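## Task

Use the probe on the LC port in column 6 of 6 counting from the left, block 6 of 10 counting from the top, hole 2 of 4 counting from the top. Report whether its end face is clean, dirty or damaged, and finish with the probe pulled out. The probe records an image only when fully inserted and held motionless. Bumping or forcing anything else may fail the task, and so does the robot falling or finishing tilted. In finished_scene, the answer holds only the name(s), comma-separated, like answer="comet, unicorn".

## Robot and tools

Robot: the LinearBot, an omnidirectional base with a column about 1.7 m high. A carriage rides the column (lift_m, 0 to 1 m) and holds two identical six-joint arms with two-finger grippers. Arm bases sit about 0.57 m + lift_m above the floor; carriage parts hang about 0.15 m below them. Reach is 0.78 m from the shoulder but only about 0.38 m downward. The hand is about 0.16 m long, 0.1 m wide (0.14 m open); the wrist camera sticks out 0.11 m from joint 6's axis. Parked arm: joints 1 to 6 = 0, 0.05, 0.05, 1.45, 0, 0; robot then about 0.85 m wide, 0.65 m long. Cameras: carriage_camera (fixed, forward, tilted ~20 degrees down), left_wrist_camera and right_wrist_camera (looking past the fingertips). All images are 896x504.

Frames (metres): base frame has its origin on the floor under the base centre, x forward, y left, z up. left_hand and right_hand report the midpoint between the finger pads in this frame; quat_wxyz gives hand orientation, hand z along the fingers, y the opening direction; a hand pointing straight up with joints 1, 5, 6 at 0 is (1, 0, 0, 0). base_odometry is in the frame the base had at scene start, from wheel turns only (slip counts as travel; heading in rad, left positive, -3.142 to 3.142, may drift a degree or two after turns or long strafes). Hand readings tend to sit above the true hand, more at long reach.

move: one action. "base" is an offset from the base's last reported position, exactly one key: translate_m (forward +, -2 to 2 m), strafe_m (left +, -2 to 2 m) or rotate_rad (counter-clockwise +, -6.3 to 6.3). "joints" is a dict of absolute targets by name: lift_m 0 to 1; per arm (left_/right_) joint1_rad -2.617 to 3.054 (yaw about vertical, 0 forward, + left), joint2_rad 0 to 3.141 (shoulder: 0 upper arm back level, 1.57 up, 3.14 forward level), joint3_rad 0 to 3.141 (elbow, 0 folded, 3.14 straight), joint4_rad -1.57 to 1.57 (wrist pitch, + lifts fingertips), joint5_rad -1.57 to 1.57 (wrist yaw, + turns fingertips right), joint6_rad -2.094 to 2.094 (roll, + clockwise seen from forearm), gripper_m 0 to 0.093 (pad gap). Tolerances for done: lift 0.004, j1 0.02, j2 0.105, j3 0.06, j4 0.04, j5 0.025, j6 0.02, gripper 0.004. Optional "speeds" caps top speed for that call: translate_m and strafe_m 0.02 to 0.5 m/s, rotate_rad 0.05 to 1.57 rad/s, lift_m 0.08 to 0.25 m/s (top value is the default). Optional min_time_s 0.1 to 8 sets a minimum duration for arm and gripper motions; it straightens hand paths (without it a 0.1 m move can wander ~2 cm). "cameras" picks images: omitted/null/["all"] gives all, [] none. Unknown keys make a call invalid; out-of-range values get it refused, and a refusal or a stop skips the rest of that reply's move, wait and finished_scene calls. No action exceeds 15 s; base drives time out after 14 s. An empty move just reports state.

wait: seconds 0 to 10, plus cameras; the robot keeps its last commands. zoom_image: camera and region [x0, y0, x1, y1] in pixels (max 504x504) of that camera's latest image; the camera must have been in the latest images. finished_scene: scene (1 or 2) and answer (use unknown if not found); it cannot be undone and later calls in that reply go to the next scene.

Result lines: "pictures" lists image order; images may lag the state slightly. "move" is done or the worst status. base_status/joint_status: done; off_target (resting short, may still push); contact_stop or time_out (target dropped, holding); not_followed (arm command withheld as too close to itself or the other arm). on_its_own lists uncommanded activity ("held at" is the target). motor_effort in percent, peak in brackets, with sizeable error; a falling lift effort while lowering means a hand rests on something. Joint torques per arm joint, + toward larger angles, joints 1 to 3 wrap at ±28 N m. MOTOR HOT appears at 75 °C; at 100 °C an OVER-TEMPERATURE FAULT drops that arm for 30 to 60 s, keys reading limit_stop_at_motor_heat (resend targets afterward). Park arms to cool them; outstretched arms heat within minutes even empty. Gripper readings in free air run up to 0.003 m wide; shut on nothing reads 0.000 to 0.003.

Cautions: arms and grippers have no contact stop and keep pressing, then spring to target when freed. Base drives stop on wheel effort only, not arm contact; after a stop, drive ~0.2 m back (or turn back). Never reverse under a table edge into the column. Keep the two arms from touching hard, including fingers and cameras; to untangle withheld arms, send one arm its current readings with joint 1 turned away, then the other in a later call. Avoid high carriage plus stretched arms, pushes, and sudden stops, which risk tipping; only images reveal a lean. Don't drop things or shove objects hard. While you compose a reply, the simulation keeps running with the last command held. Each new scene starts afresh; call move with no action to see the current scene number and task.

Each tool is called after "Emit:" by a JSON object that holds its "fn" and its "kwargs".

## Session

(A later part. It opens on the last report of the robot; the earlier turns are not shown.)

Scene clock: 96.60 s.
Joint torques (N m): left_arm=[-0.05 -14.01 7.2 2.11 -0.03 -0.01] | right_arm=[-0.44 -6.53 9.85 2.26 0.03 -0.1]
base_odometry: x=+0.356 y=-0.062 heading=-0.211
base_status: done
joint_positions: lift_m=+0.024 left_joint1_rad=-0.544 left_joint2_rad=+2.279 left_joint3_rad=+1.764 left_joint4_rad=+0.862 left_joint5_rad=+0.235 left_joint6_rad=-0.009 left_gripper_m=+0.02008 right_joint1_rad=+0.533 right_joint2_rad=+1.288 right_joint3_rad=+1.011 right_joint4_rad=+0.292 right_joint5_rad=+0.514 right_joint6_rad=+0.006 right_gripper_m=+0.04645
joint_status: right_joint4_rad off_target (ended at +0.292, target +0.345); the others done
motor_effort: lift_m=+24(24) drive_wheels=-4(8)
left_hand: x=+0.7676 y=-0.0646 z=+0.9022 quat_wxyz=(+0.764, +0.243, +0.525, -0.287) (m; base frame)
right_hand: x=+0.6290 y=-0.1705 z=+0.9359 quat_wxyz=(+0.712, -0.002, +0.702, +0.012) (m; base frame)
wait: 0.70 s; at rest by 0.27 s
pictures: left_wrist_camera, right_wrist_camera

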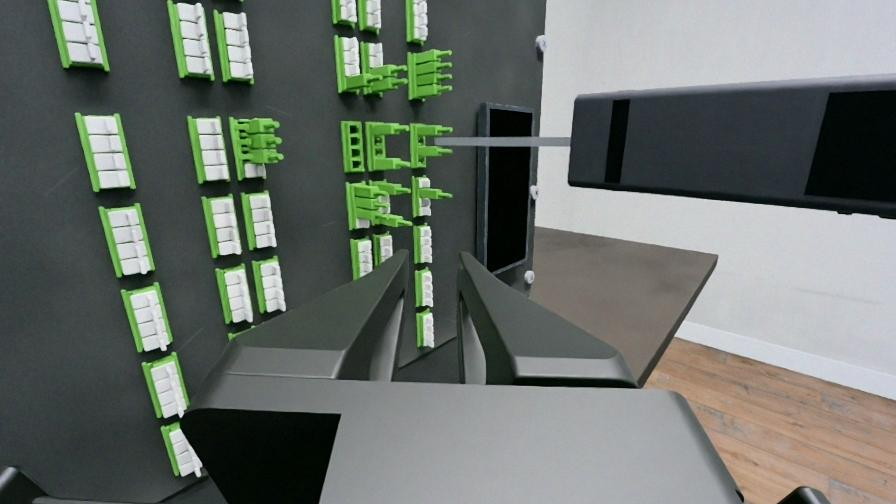

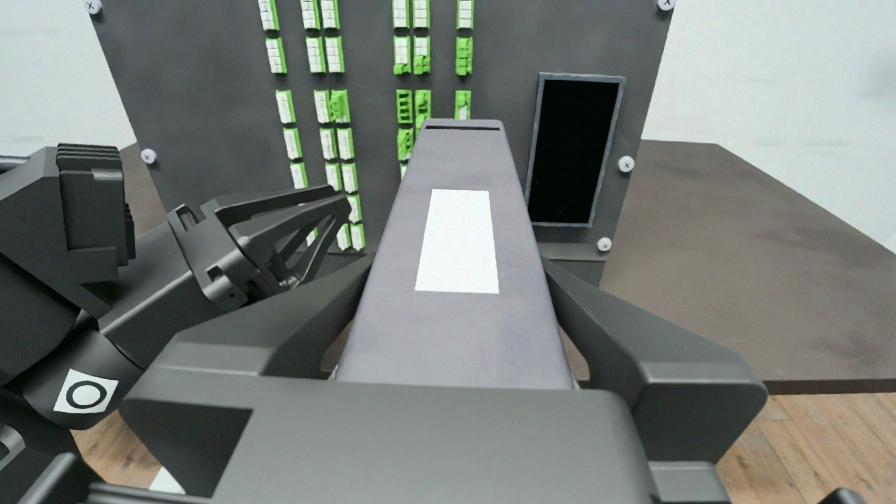

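Emit:
{"fn": "zoom_image", "kwargs": {"camera": "left_wrist_camera", "region": [430, 130, 454, 154]}}

Emit:
{"fn": "zoom_image", "kwargs": {"camera": "left_wrist_camera", "region": [412, 130, 436, 154]}}

Scaled by 21.000 from the camera's 896x504 image, which has a finer 1280x720 frame.

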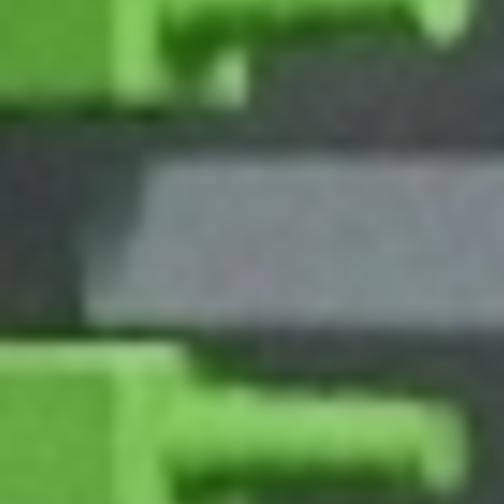

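Scaled by 21.000 from the camera's 896x504 image, which has a finer 1280x720 frame.

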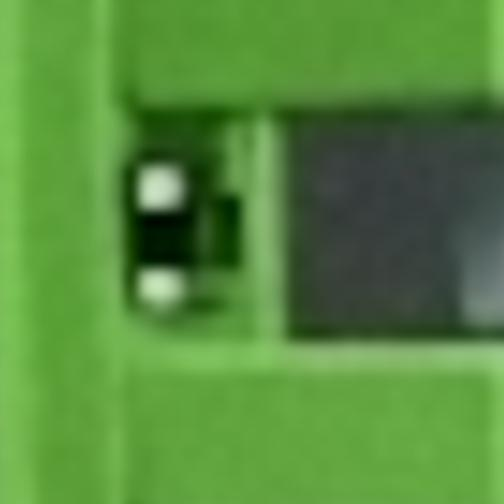

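Emit:
{"fn": "zoom_image", "kwargs": {"camera": "right_wrist_camera", "region": [453, 90, 473, 110]}}

Emit:
{"fn": "zoom_image", "kwargs": {"camera": "right_wrist_camera", "region": [453, 100, 473, 120]}}

Scaled by 25.200 from the camera's 896x504 image, which has a finer 1280x720 frame.

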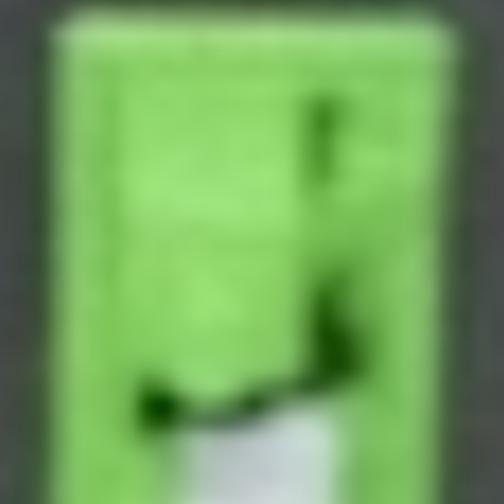

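Scaled by 25.200 from the camera's 896x504 image, which has a finer 1280x720 frame.

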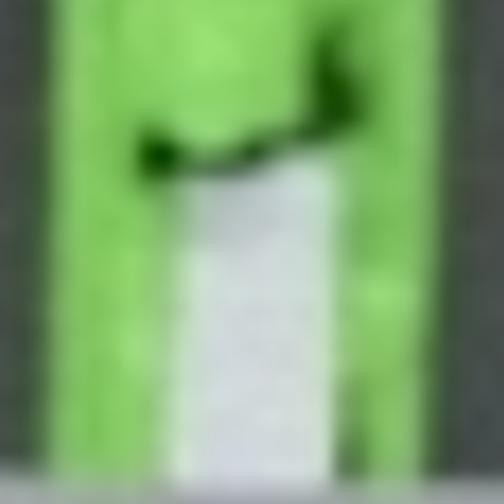

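Emit:
{"fn": "move", "kwargs": {"joints": {"right_joint5_rad": 0.4995}, "cameras": []}}

Emit:
{"fn": "wait", "kwargs": {"seconds": 0.5, "cameras": ["left_wrist_camera", "right_wrist_camera"]}}

Emit:
{"fn": "zoom_image", "kwargs": {"camera": "left_wrist_camera", "region": [430, 130, 454, 154]}}

Emit:
{"fn": "zoom_image", "kwargs": {"camera": "left_wrist_camera", "region": [412, 130, 436, 154]}}

Emit:
{"fn": "zoom_image", "kwargs": {"camera": "right_wrist_camera", "region": [453, 93, 473, 118]}}

Scene clock: 100.97 s.
Joint torques (N m): left_arm=[-0.03 -14.01 7.2 2.11 -0.03 -0.01] | right_arm=[-0.57 -6.5 9.84 2.28 -0.05 -0.11]
move: done
base_odometry: x=+0.356 y=-0.062 heading=-0.211
base_status: not commanded
joint_positions: lift_m=+0.024 left_joint1_rad=-0.544 left_joint2_rad=+2.279 left_joint3_rad=+1.764 left_joint4_rad=+0.862 left_joint5_rad=+0.235 left_joint6_rad=-0.009 left_gripper_m=+0.02008 right_joint1_rad=+0.533 right_joint2_rad=+1.288 right_joint3_rad=+1.011 right_joint4_rad=+0.292 right_joint5_rad=+0.510 right_joint6_rad=+0.006 right_gripper_m=+0.04645
joint_status: all done
motor_effort: lift_m=+24(24) drive_wheels=-4(4)
left_hand: x=+0.7676 y=-0.0646 z=+0.9022 quat_wxyz=(+0.764, +0.243, +0.525, -0.287) (m; base frame)
right_hand: x=+0.6290 y=-0.1699 z=+0.9359 quat_wxyz=(+0.712, -0.003, +0.702, +0.013) (m; base frame)
pictures: none
No camera images: "cameras" was empty.

Scene clock: 101.47 s.
Joint torques (N m): left_arm=[-0.03 -14.01 7.21 2.11 -0.03 -0.01] | right_arm=[-0.34 -6.49 9.88 2.28 -0.02 -0.05]
base_odometry: x=+0.356 y=-0.062 heading=-0.211
base_status: not commanded
joint_positions: lift_m=+0.024 left_joint1_rad=-0.544 left_joint2_rad=+2.279 left_joint3_rad=+1.764 left_joint4_rad=+0.862 left_joint5_rad=+0.235 left_joint6_rad=-0.009 left_gripper_m=+0.02008 right_joint1_rad=+0.533 right_joint2_rad=+1.288 right_joint3_rad=+1.011 right_joint4_rad=+0.292 right_joint5_rad=+0.510 right_joint6_rad=+0.006 right_gripper_m=+0.04645
joint_status: all done
motor_effort: lift_m=+24(24) drive_wheels=-3(4)
left_hand: x=+0.7676 y=-0.0646 z=+0.9022 quat_wxyz=(+0.764, +0.243, +0.525, -0.287) (m; base frame)
right_hand: x=+0.6290 y=-0.1698 z=+0.9359 quat_wxyz=(+0.712, -0.003, +0.702, +0.013) (m; base frame)
wait: 0.50 s; at rest by 0.27 s
pictures: left_wrist_camera, right_wrist_camera

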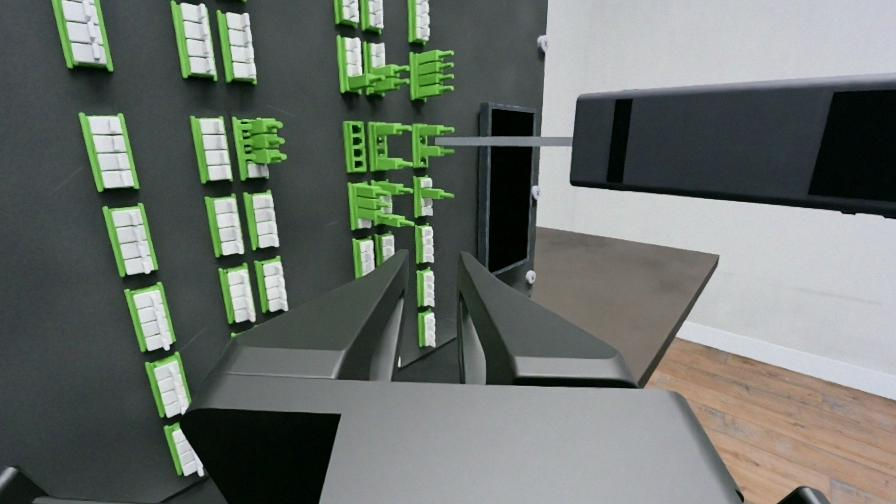

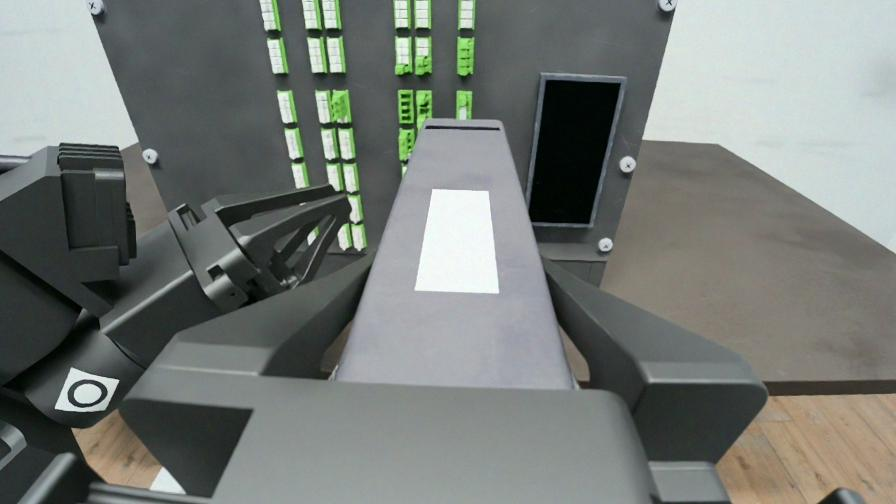

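Scaled by 21.000 from the camera's 896x504 image, which has a finer 1280x720 frame.

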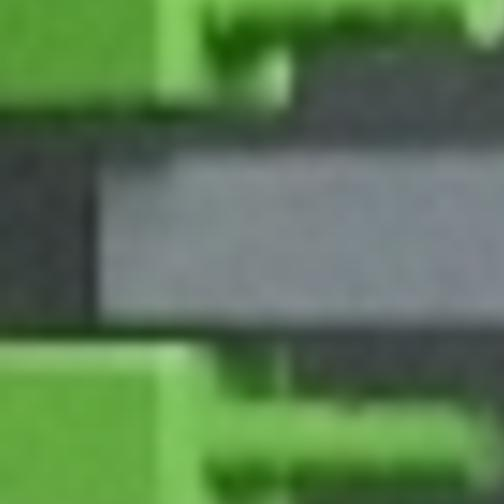

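Scaled by 21.000 from the camera's 896x504 image, which has a finer 1280x720 frame.

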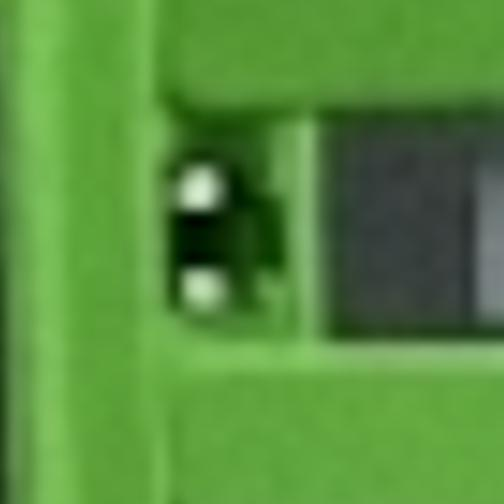

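Scaled by 20.160 from the camera's 896x504 image, which has a finer 1280x720 frame.

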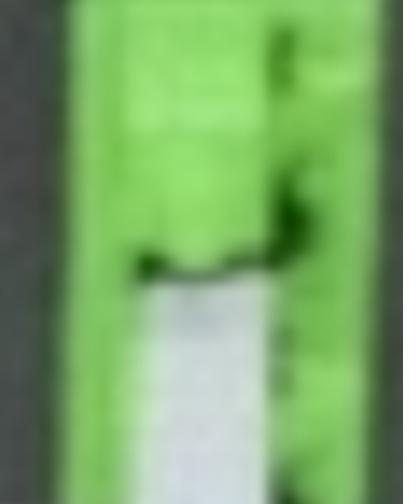

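Emit:
{"fn": "move", "kwargs": {"joints": {"right_joint5_rad": 0.498}, "cameras": []}}

Emit:
{"fn": "wait", "kwargs": {"seconds": 0.5, "cameras": ["left_wrist_camera", "right_wrist_camera"]}}

Emit:
{"fn": "zoom_image", "kwargs": {"camera": "right_wrist_camera", "region": [453, 93, 473, 118]}}

Scene clock: 103.47 s.
Joint torques (N m): left_arm=[-0.03 -14.01 7.2 2.11 -0.03 -0.01] | right_arm=[-0.46 -6.74 9.91 2.29 -0.09 -0.06]
move: done
base_odometry: x=+0.356 y=-0.062 heading=-0.211
base_status: not commanded
joint_positions: lift_m=+0.024 left_joint1_rad=-0.544 left_joint2_rad=+2.279 left_joint3_rad=+1.764 left_joint4_rad=+0.862 left_joint5_rad=+0.235 left_joint6_rad=-0.009 left_gripper_m=+0.02008 right_joint1_rad=+0.533 right_joint2_rad=+1.288 right_joint3_rad=+1.011 right_joint4_rad=+0.292 right_joint5_rad=+0.509 right_joint6_rad=+0.006 right_gripper_m=+0.04645
joint_status: all done
motor_effort: lift_m=+24(24) drive_wheels=-4(4)
left_hand: x=+0.7676 y=-0.0646 z=+0.9022 quat_wxyz=(+0.764, +0.243, +0.525, -0.287) (m; base frame)
right_hand: x=+0.6290 y=-0.1697 z=+0.9359 quat_wxyz=(+0.712, -0.003, +0.702, +0.013) (m; base frame)
pictures: none
No camera images: "cameras" was empty.

Scene clock: 103.97 s.
Joint torques (N m): left_arm=[-0.03 -14.01 7.21 2.11 -0.03 -0.01] | right_arm=[-0.51 -6.58 9.74 2.27 -0.05 -0.06]
base_odometry: x=+0.356 y=-0.062 heading=-0.211
base_status: not commanded
joint_positions: lift_m=+0.024 left_joint1_rad=-0.544 left_joint2_rad=+2.279 left_joint3_rad=+1.764 left_joint4_rad=+0.862 left_joint5_rad=+0.235 left_joint6_rad=-0.009 left_gripper_m=+0.02008 right_joint1_rad=+0.533 right_joint2_rad=+1.288 right_joint3_rad=+1.011 right_joint4_rad=+0.292 right_joint5_rad=+0.509 right_joint6_rad=+0.006 right_gripper_m=+0.04645
joint_status: all done
motor_effort: lift_m=+24(24) drive_wheels=-4(4)
left_hand: x=+0.7676 y=-0.0646 z=+0.9022 quat_wxyz=(+0.764, +0.243, +0.525, -0.287) (m; base frame)
right_hand: x=+0.6290 y=-0.1696 z=+0.9359 quat_wxyz=(+0.712, -0.004, +0.702, +0.014) (m; base frame)
wait: 0.50 s; at rest by 0.27 s
pictures: left_wrist_camera, right_wrist_camera

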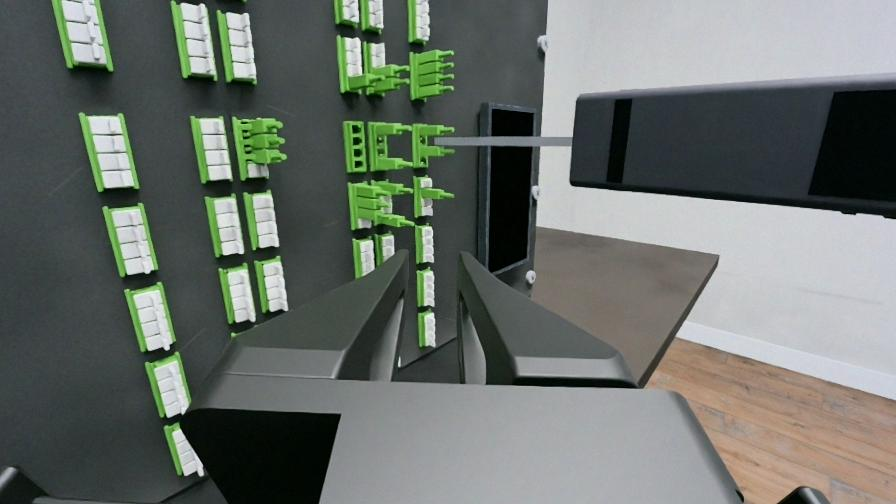

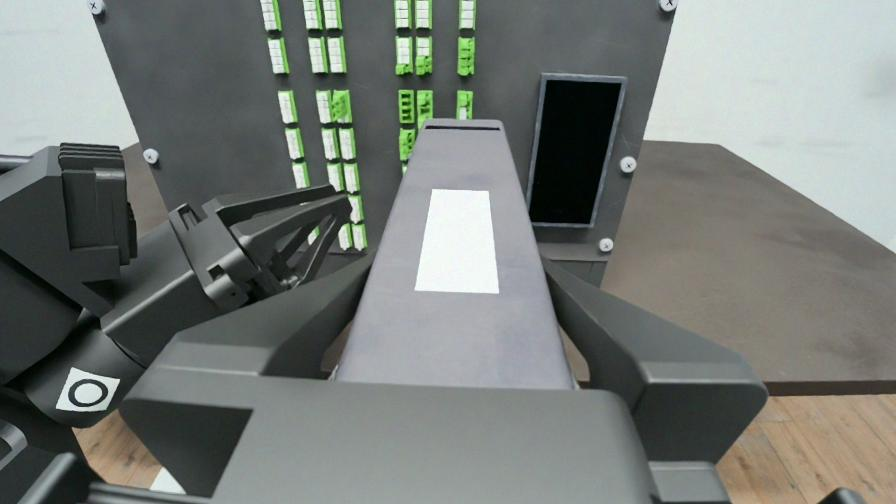

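Scaled by 20.160 from the camera's 896x504 image, which has a finer 1280x720 frame.

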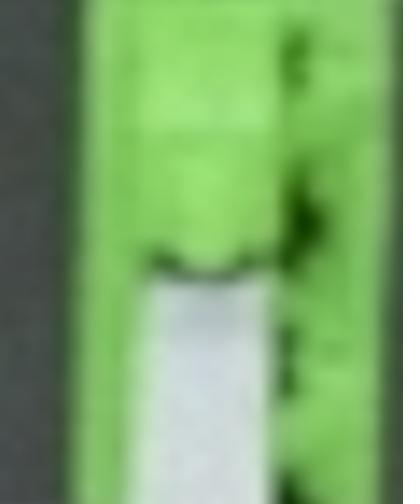

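Emit:
{"fn": "move", "kwargs": {"base": {"translate_m": 0.006}, "joints": {"right_joint5_rad": 0.508, "right_joint4_rad": 0.3455}, "speeds": {"translate_m": 0.02}, "cameras": []}}

Emit:
{"fn": "wait", "kwargs": {"seconds": 0.7, "cameras": ["left_wrist_camera", "right_wrist_camera"]}}

Emit:
{"fn": "zoom_image", "kwargs": {"camera": "left_wrist_camera", "region": [420, 130, 444, 154]}}

Emit:
{"fn": "zoom_image", "kwargs": {"camera": "right_wrist_camera", "region": [453, 93, 473, 118]}}

Scene clock: 105.57 s.
Joint torques (N m): left_arm=[0.05 -14.01 7.19 2.12 -0.03 -0.01] | right_arm=[-0.5 -6.43 9.88 2.3 0.03 -0.07]
move: off_target
base_odometry: x=+0.362 y=-0.063 heading=-0.211
base_status: done
joint_positions: lift_m=+0.024 left_joint1_rad=-0.544 left_joint2_rad=+2.279 left_joint3_rad=+1.764 left_joint4_rad=+0.861 left_joint5_rad=+0.235 left_joint6_rad=-0.009 left_gripper_m=+0.02008 right_joint1_rad=+0.533 right_joint2_rad=+1.288 right_joint3_rad=+1.011 right_joint4_rad=+0.292 right_joint5_rad=+0.508 right_joint6_rad=+0.006 right_gripper_m=+0.04645
joint_status: right_joint4_rad off_target (ended at +0.292, target +0.345); the others done
motor_effort: lift_m=+24(24) drive_wheels=+0(8)
left_hand: x=+0.7677 y=-0.0647 z=+0.9020 quat_wxyz=(+0.763, +0.243, +0.525, -0.287) (m; base frame)
right_hand: x=+0.6290 y=-0.1695 z=+0.9359 quat_wxyz=(+0.712, -0.004, +0.702, +0.014) (m; base frame)
pictures: none
No camera images: "cameras" was empty.

Scene clock: 106.27 s.
Joint torques (N m): left_arm=[-0.1 -14.01 7.2 2.12 -0.04 -0.01] | right_arm=[-0.61 -6.68 9.88 2.28 0.01 -0.12]
base_odometry: x=+0.362 y=-0.063 heading=-0.211
base_status: done
joint_positions: lift_m=+0.024 left_joint1_rad=-0.544 left_joint2_rad=+2.279 left_joint3_rad=+1.764 left_joint4_rad=+0.861 left_joint5_rad=+0.235 left_joint6_rad=-0.009 left_gripper_m=+0.02008 right_joint1_rad=+0.533 right_joint2_rad=+1.288 right_joint3_rad=+1.011 right_joint4_rad=+0.292 right_joint5_rad=+0.508 right_joint6_rad=+0.006 right_gripper_m=+0.04645
joint_status: right_joint4_rad off_target (ended at +0.292, target +0.345); the others done
motor_effort: lift_m=+24(24) drive_wheels=+0(8)
left_hand: x=+0.7677 y=-0.0647 z=+0.9020 quat_wxyz=(+0.763, +0.243, +0.525, -0.287) (m; base frame)
right_hand: x=+0.6290 y=-0.1695 z=+0.9359 quat_wxyz=(+0.712, -0.004, +0.702, +0.014) (m; base frame)
wait: 0.70 s; at rest by 0.27 s
pictures: left_wrist_camera, right_wrist_camera

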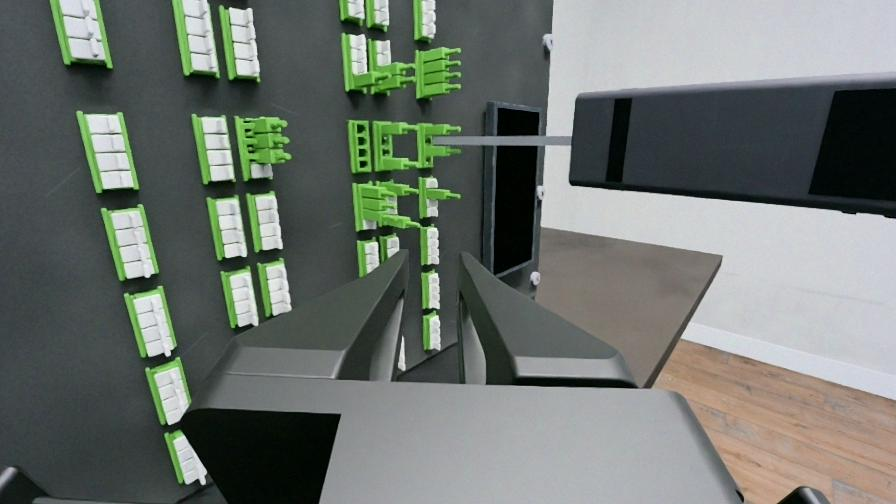

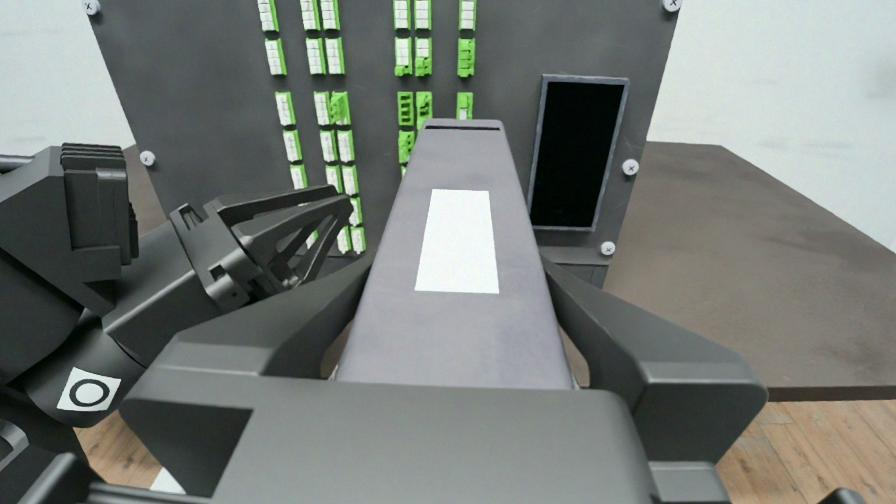

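Scaled by 21.000 from the camera's 896x504 image, which has a finer 1280x720 frame.

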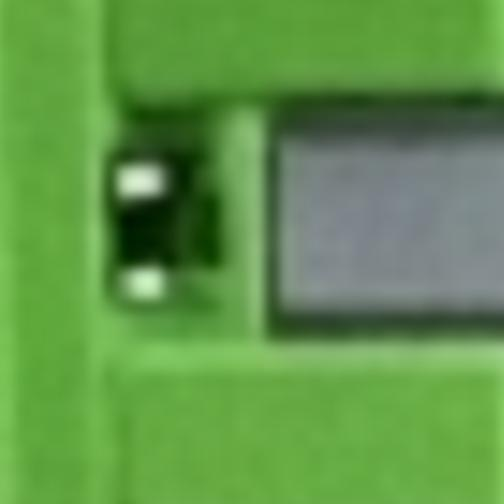

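Scaled by 20.160 from the camera's 896x504 image, which has a finer 1280x720 frame.

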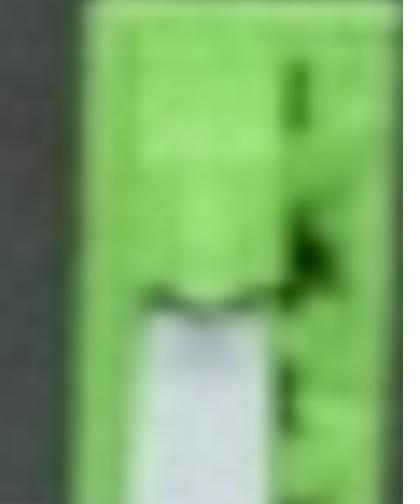

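Emit:
{"fn": "move", "kwargs": {"joints": {"right_joint5_rad": 0.4976, "right_joint4_rad": 0.345, "lift_m": 0.0233}, "speeds": {"lift_m": 0.08}, "cameras": []}}

Emit:
{"fn": "wait", "kwargs": {"seconds": 0.5, "cameras": ["left_wrist_camera", "right_wrist_camera"]}}

Emit:
{"fn": "zoom_image", "kwargs": {"camera": "left_wrist_camera", "region": [420, 130, 444, 154]}}

Emit:
{"fn": "zoom_image", "kwargs": {"camera": "left_wrist_camera", "region": [440, 130, 464, 154]}}

Emit:
{"fn": "zoom_image", "kwargs": {"camera": "right_wrist_camera", "region": [455, 92, 475, 112]}}

Emit:
{"fn": "zoom_image", "kwargs": {"camera": "right_wrist_camera", "region": [455, 100, 475, 120]}}

Scene clock: 110.57 s.
Joint torques (N m): left_arm=[-0.02 -14 7.21 2.11 -0.03 -0.01] | right_arm=[-0.57 -6.71 9.94 2.29 -0.06 -0.07]
move: off_target
MOTOR HOT: joint 2 (shoulder) of the left arm reports 75 °C; the controller stops that arm at 100 °C. To cool a motor, set the load down, stop pushing, or move to a pose that needs little force.
base_odometry: x=+0.362 y=-0.063 heading=-0.211
base_status: not commanded
joint_positions: lift_m=+0.023 left_joint1_rad=-0.544 left_joint2_rad=+2.279 left_joint3_rad=+1.764 left_joint4_rad=+0.861 left_joint5_rad=+0.235 left_joint6_rad=-0.009 left_gripper_m=+0.02008 right_joint1_rad=+0.533 right_joint2_rad=+1.288 right_joint3_rad=+1.011 right_joint4_rad=+0.292 right_joint5_rad=+0.508 right_joint6_rad=+0.006 right_gripper_m=+0.04645
joint_status: right_joint4_rad off_target (ended at +0.292, target +0.345); the others done
motor_effort: lift_m=+23(23) drive_wheels=+1(4)
left_hand: x=+0.7677 y=-0.0647 z=+0.9017 quat_wxyz=(+0.763, +0.243, +0.525, -0.287) (m; base frame)
right_hand: x=+0.6290 y=-0.1695 z=+0.9356 quat_wxyz=(+0.712, -0.004, +0.702, +0.014) (m; base frame)
pictures: none
No camera images: "cameras" was empty.

Scene clock: 111.07 s.
Joint torques (N m): left_arm=[-0.02 -14.01 7.2 2.12 -0.04 -0.01] | right_arm=[-0.46 -6.5 9.78 2.27 -0.06 -0.08]
MOTOR HOT: still on. Joint 2 (shoulder) of the left arm reports 75 °C.
base_odometry: x=+0.362 y=-0.063 heading=-0.211
base_status: not commanded
joint_positions: lift_m=+0.023 left_joint1_rad=-0.544 left_joint2_rad=+2.279 left_joint3_rad=+1.764 left_joint4_rad=+0.861 left_joint5_rad=+0.235 left_joint6_rad=-0.009 left_gripper_m=+0.02008 right_joint1_rad=+0.533 right_joint2_rad=+1.288 right_joint3_rad=+1.011 right_joint4_rad=+0.292 right_joint5_rad=+0.508 right_joint6_rad=+0.006 right_gripper_m=+0.04645
joint_status: right_joint4_rad off_target (ended at +0.292, target +0.345); the others done
motor_effort: lift_m=+23(23) drive_wheels=+1(4)
left_hand: x=+0.7677 y=-0.0647 z=+0.9017 quat_wxyz=(+0.763, +0.243, +0.525, -0.287) (m; base frame)
right_hand: x=+0.6290 y=-0.1695 z=+0.9356 quat_wxyz=(+0.712, -0.004, +0.702, +0.014) (m; base frame)
wait: 0.50 s; at rest by 0.27 s
pictures: left_wrist_camera, right_wrist_camera

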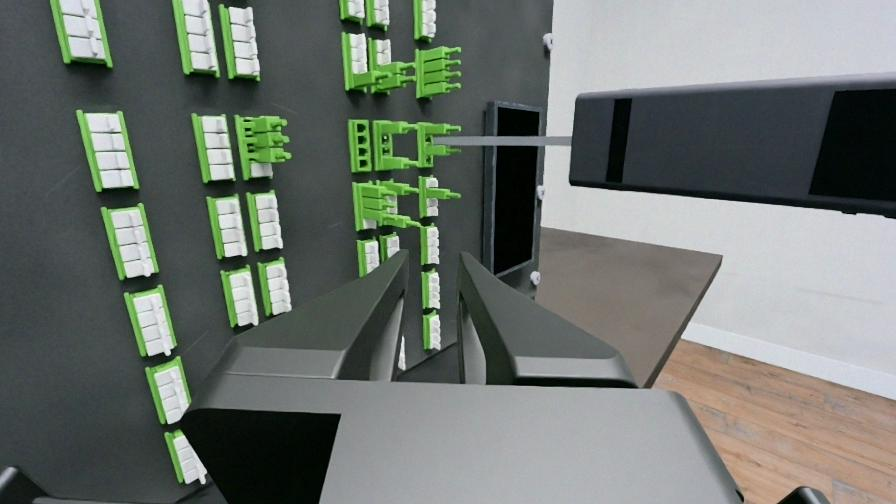

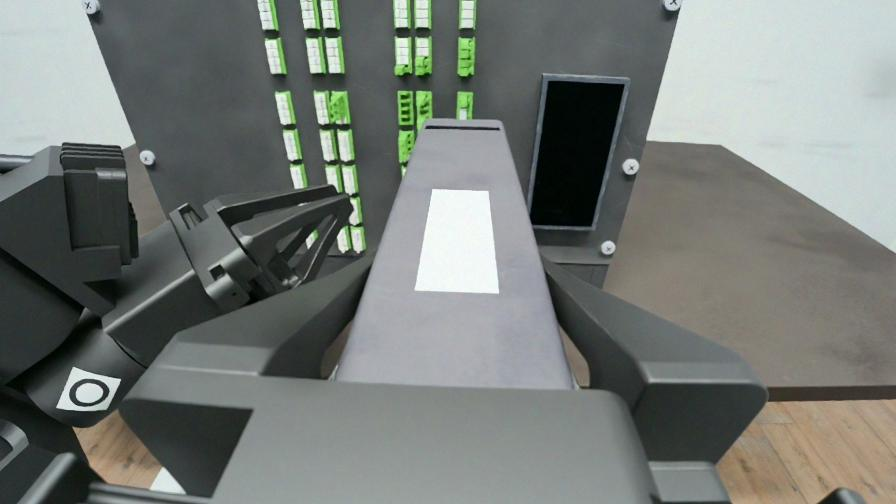

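Scaled by 21.000 from the camera's 896x504 image, which has a finer 1280x720 frame.

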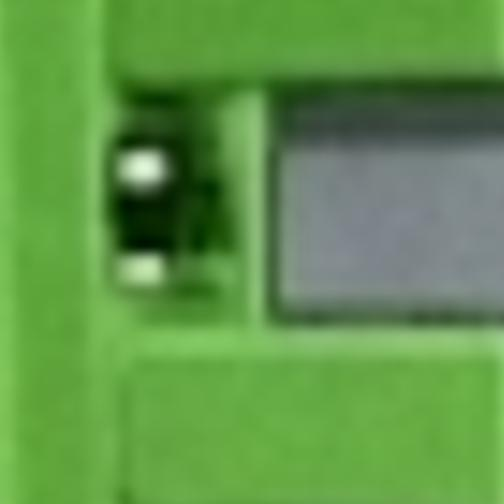

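Scaled by 21.000 from the camera's 896x504 image, which has a finer 1280x720 frame.

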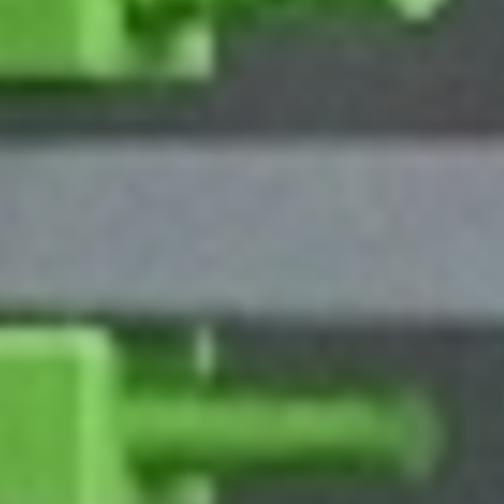

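Scaled by 25.200 from the camera's 896x504 image, which has a finer 1280x720 frame.

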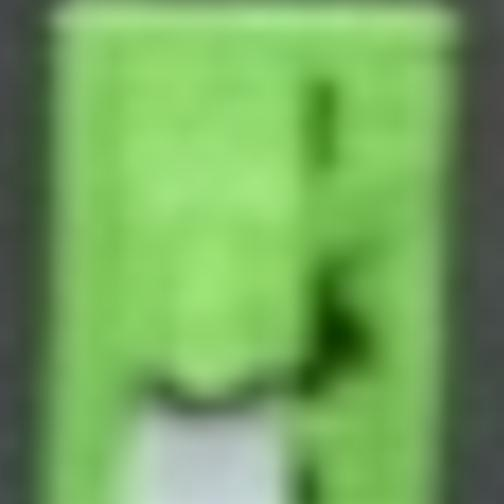

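Scaled by 25.200 from the camera's 896x504 image, which has a finer 1280x720 frame.

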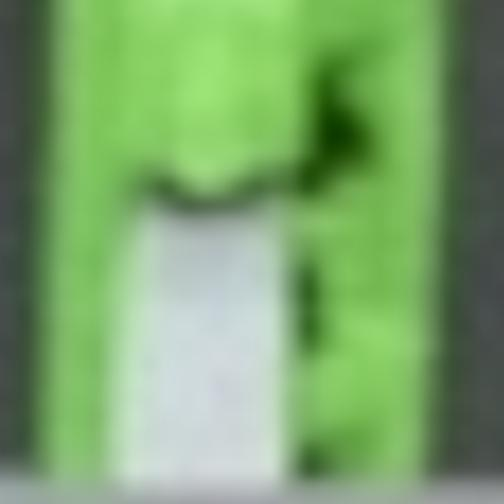

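Emit:
{"fn": "move", "kwargs": {"base": {"translate_m": 0.004}, "joints": {"right_joint5_rad": 0.508, "right_joint4_rad": 0.345, "lift_m": 0.0236}, "speeds": {"translate_m": 0.02, "lift_m": 0.08}, "cameras": []}}

Emit:
{"fn": "wait", "kwargs": {"seconds": 0.6, "cameras": ["left_wrist_camera", "right_wrist_camera"]}}

Emit:
{"fn": "zoom_image", "kwargs": {"camera": "left_wrist_camera", "region": [424, 130, 448, 154]}}

Emit:
{"fn": "zoom_image", "kwargs": {"camera": "right_wrist_camera", "region": [455, 92, 475, 112]}}

Emit:
{"fn": "zoom_image", "kwargs": {"camera": "right_wrist_camera", "region": [455, 100, 475, 120]}}

Scene clock: 114.50 s.
Joint torques (N m): left_arm=[-0.01 -14 7.25 2.1 -0.03 -0.01] | right_arm=[-0.62 -6.49 9.81 2.23 0.08 -0.1]
move: off_target
MOTOR HOT: still on. Joint 2 (shoulder) of the left arm reports 76 °C.
base_odometry: x=+0.366 y=-0.064 heading=-0.211
base_status: done
joint_positions: lift_m=+0.024 left_joint1_rad=-0.545 left_joint2_rad=+2.279 left_joint3_rad=+1.764 left_joint4_rad=+0.861 left_joint5_rad=+0.235 left_joint6_rad=-0.009 left_gripper_m=+0.02008 right_joint1_rad=+0.533 right_joint2_rad=+1.288 right_joint3_rad=+1.011 right_joint4_rad=+0.292 right_joint5_rad=+0.508 right_joint6_rad=+0.006 right_gripper_m=+0.04645
joint_status: right_joint4_rad off_target (ended at +0.292, target +0.345); the others done
motor_effort: lift_m=+24(25) drive_wheels=-3(8)
left_hand: x=+0.7675 y=-0.0649 z=+0.9018 quat_wxyz=(+0.763, +0.244, +0.525, -0.287) (m; base frame)
right_hand: x=+0.6290 y=-0.1695 z=+0.9358 quat_wxyz=(+0.712, -0.004, +0.702, +0.014) (m; base frame)
pictures: none
No camera images: "cameras" was empty.

Scene clock: 115.10 s.
Joint torques (N m): left_arm=[0.05 -14.01 7.2 2.13 -0.03 -0.01] | right_arm=[-0.49 -6.53 9.8 2.28 0.04 -0.11]
MOTOR HOT: still on. Joint 2 (shoulder) of the left arm reports 76 °C.
base_odometry: x=+0.366 y=-0.064 heading=-0.211
base_status: done
joint_positions: lift_m=+0.024 left_joint1_rad=-0.545 left_joint2_rad=+2.279 left_joint3_rad=+1.764 left_joint4_rad=+0.861 left_joint5_rad=+0.235 left_joint6_rad=-0.009 left_gripper_m=+0.02008 right_joint1_rad=+0.533 right_joint2_rad=+1.288 right_joint3_rad=+1.011 right_joint4_rad=+0.292 right_joint5_rad=+0.508 right_joint6_rad=+0.006 right_gripper_m=+0.04645
joint_status: right_joint4_rad off_target (ended at +0.292, target +0.345); the others done
motor_effort: lift_m=+24(25) drive_wheels=-3(8)
left_hand: x=+0.7675 y=-0.0649 z=+0.9018 quat_wxyz=(+0.763, +0.244, +0.525, -0.287) (m; base frame)
right_hand: x=+0.6290 y=-0.1695 z=+0.9358 quat_wxyz=(+0.712, -0.004, +0.702, +0.014) (m; base frame)
wait: 0.60 s; at rest by 0.27 s
pictures: left_wrist_camera, right_wrist_camera

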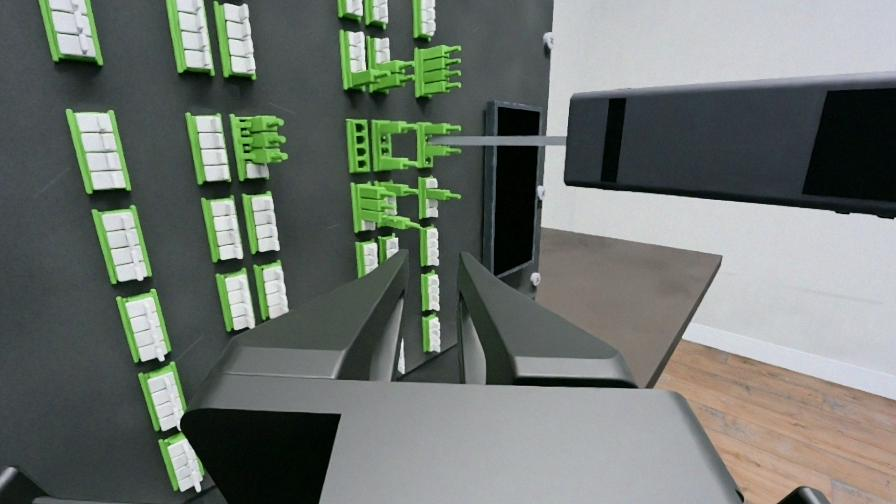

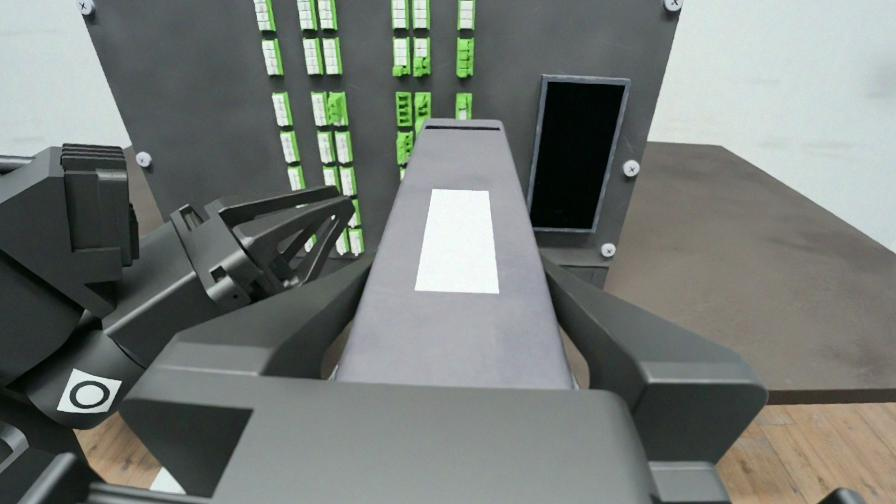

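Scaled by 21.000 from the camera's 896x504 image, which has a finer 1280x720 frame.

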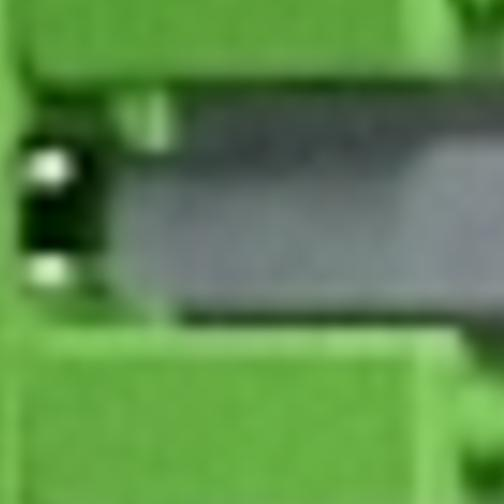

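Scaled by 25.200 from the camera's 896x504 image, which has a finer 1280x720 frame.

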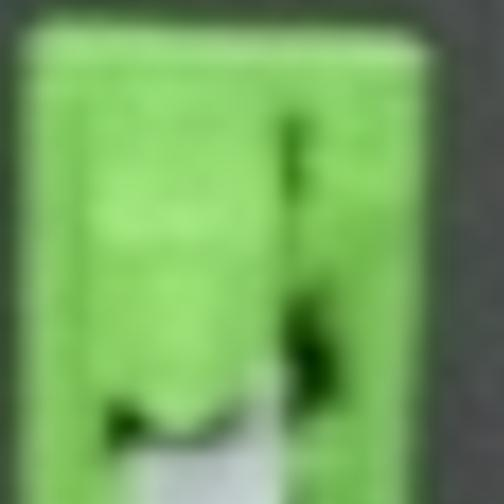

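Scaled by 25.200 from the camera's 896x504 image, which has a finer 1280x720 frame.

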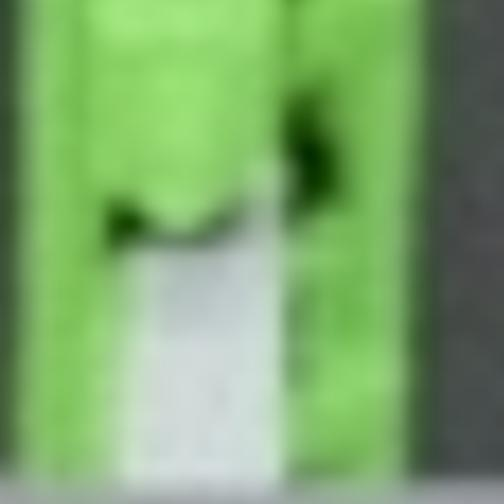

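Emit:
{"fn": "move", "kwargs": {"joints": {"right_joint5_rad": 0.496, "right_joint4_rad": 0.345, "lift_m": 0.0238}, "speeds": {"lift_m": 0.08}, "cameras": []}}

Emit:
{"fn": "wait", "kwargs": {"seconds": 0.5, "cameras": ["left_wrist_camera", "right_wrist_camera"]}}

Emit:
{"fn": "zoom_image", "kwargs": {"camera": "left_wrist_camera", "region": [424, 130, 448, 154]}}

Emit:
{"fn": "zoom_image", "kwargs": {"camera": "right_wrist_camera", "region": [455, 92, 475, 112]}}

Emit:
{"fn": "zoom_image", "kwargs": {"camera": "right_wrist_camera", "region": [455, 100, 475, 120]}}

Scene clock: 116.77 s.
Joint torques (N m): left_arm=[-0.02 -14.02 7.2 2.12 -0.03 -0.01] | right_arm=[-0.4 -6.39 9.77 2.25 -0.07 -0.1]
move: off_target
MOTOR HOT: still on. Joint 2 (shoulder) of the left arm reports 76 °C.
base_odometry: x=+0.366 y=-0.064 heading=-0.211
base_status: not commanded
joint_positions: lift_m=+0.024 left_joint1_rad=-0.545 left_joint2_rad=+2.279 left_joint3_rad=+1.764 left_joint4_rad=+0.861 left_joint5_rad=+0.235 left_joint6_rad=-0.009 left_gripper_m=+0.02008 right_joint1_rad=+0.533 right_joint2_rad=+1.288 right_joint3_rad=+1.011 right_joint4_rad=+0.292 right_joint5_rad=+0.507 right_joint6_rad=+0.006 right_gripper_m=+0.04645
joint_status: right_joint4_rad off_target (ended at +0.292, target +0.345); the others done
motor_effort: lift_m=+25(25) drive_wheels=-4(5)
left_hand: x=+0.7675 y=-0.0649 z=+0.9019 quat_wxyz=(+0.763, +0.244, +0.525, -0.287) (m; base frame)
right_hand: x=+0.6290 y=-0.1693 z=+0.9359 quat_wxyz=(+0.712, -0.004, +0.702, +0.014) (m; base frame)
pictures: none
No camera images: "cameras" was empty.

Scene clock: 117.27 s.
Joint torques (N m): left_arm=[-0.01 -14.01 7.21 2.12 -0.03 -0.01] | right_arm=[-0.62 -6.52 9.99 2.26 -0.04 -0.09]
MOTOR HOT: still on. Joint 2 (shoulder) of the left arm reports 76 °C.
base_odometry: x=+0.366 y=-0.064 heading=-0.211
base_status: not commanded
joint_positions: lift_m=+0.024 left_joint1_rad=-0.545 left_joint2_rad=+2.279 left_joint3_rad=+1.764 left_joint4_rad=+0.861 left_joint5_rad=+0.235 left_joint6_rad=-0.009 left_gripper_m=+0.02008 right_joint1_rad=+0.533 right_joint2_rad=+1.288 right_joint3_rad=+1.011 right_joint4_rad=+0.292 right_joint5_rad=+0.507 right_joint6_rad=+0.006 right_gripper_m=+0.04645
joint_status: right_joint4_rad off_target (ended at +0.292, target +0.345); the others done
motor_effort: lift_m=+25(25) drive_wheels=-3(5)
left_hand: x=+0.7675 y=-0.0649 z=+0.9019 quat_wxyz=(+0.763, +0.244, +0.525, -0.287) (m; base frame)
right_hand: x=+0.6290 y=-0.1693 z=+0.9359 quat_wxyz=(+0.712, -0.004, +0.702, +0.014) (m; base frame)
wait: 0.50 s; at rest by 0.27 s
pictures: left_wrist_camera, right_wrist_camera

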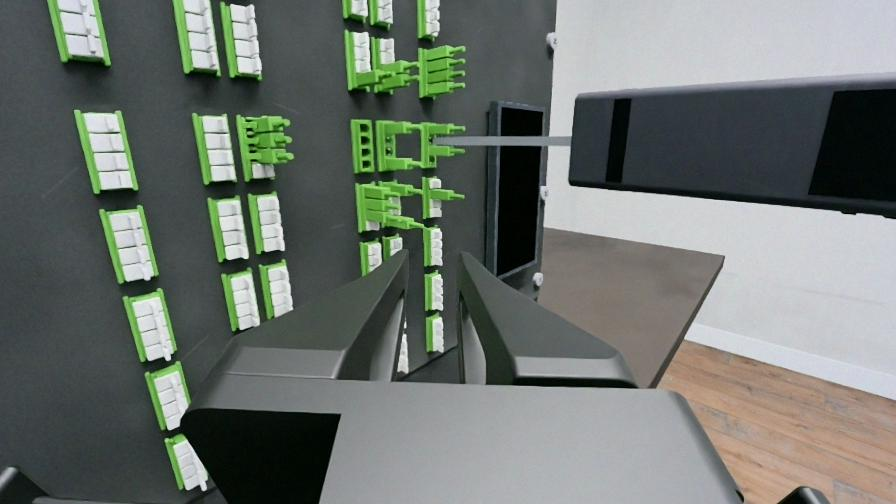

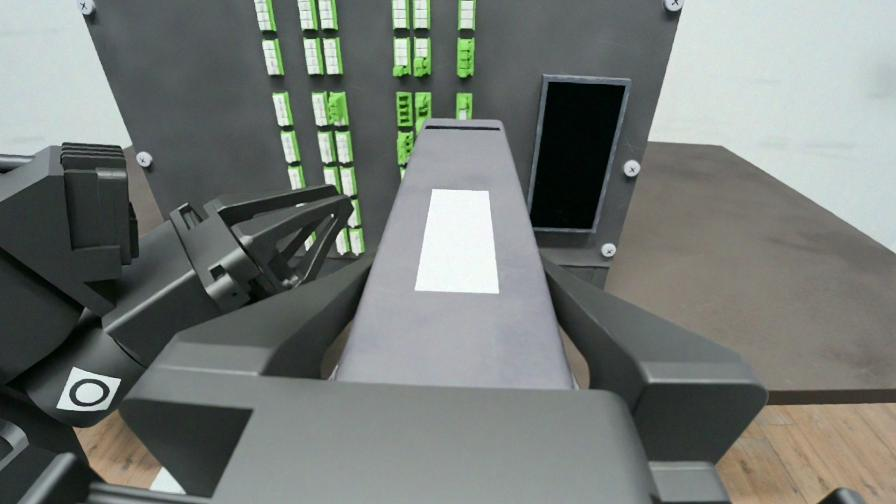

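Scaled by 21.000 from the camera's 896x504 image, which has a finer 1280x720 frame.

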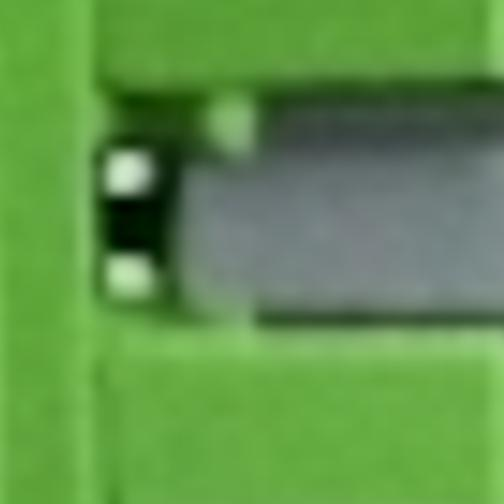

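Scaled by 25.200 from the camera's 896x504 image, which has a finer 1280x720 frame.

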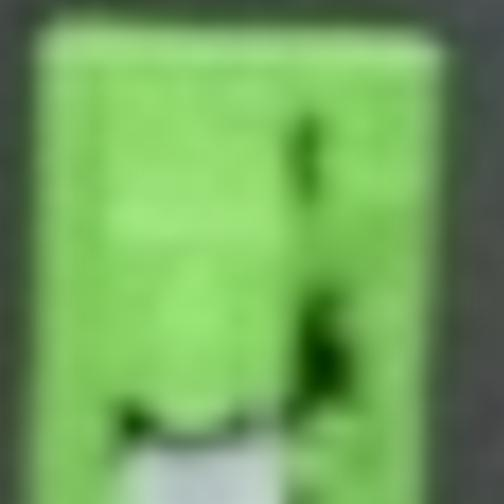

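Scaled by 25.200 from the camera's 896x504 image, which has a finer 1280x720 frame.

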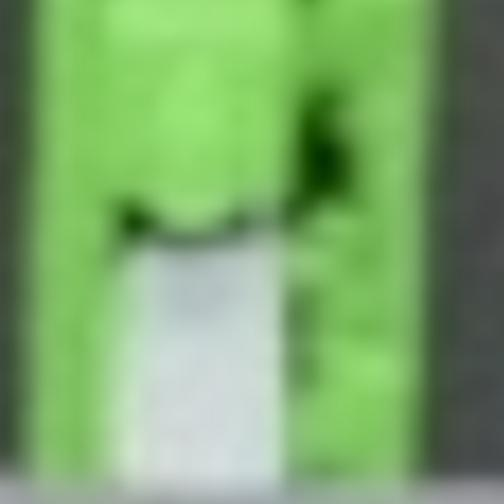

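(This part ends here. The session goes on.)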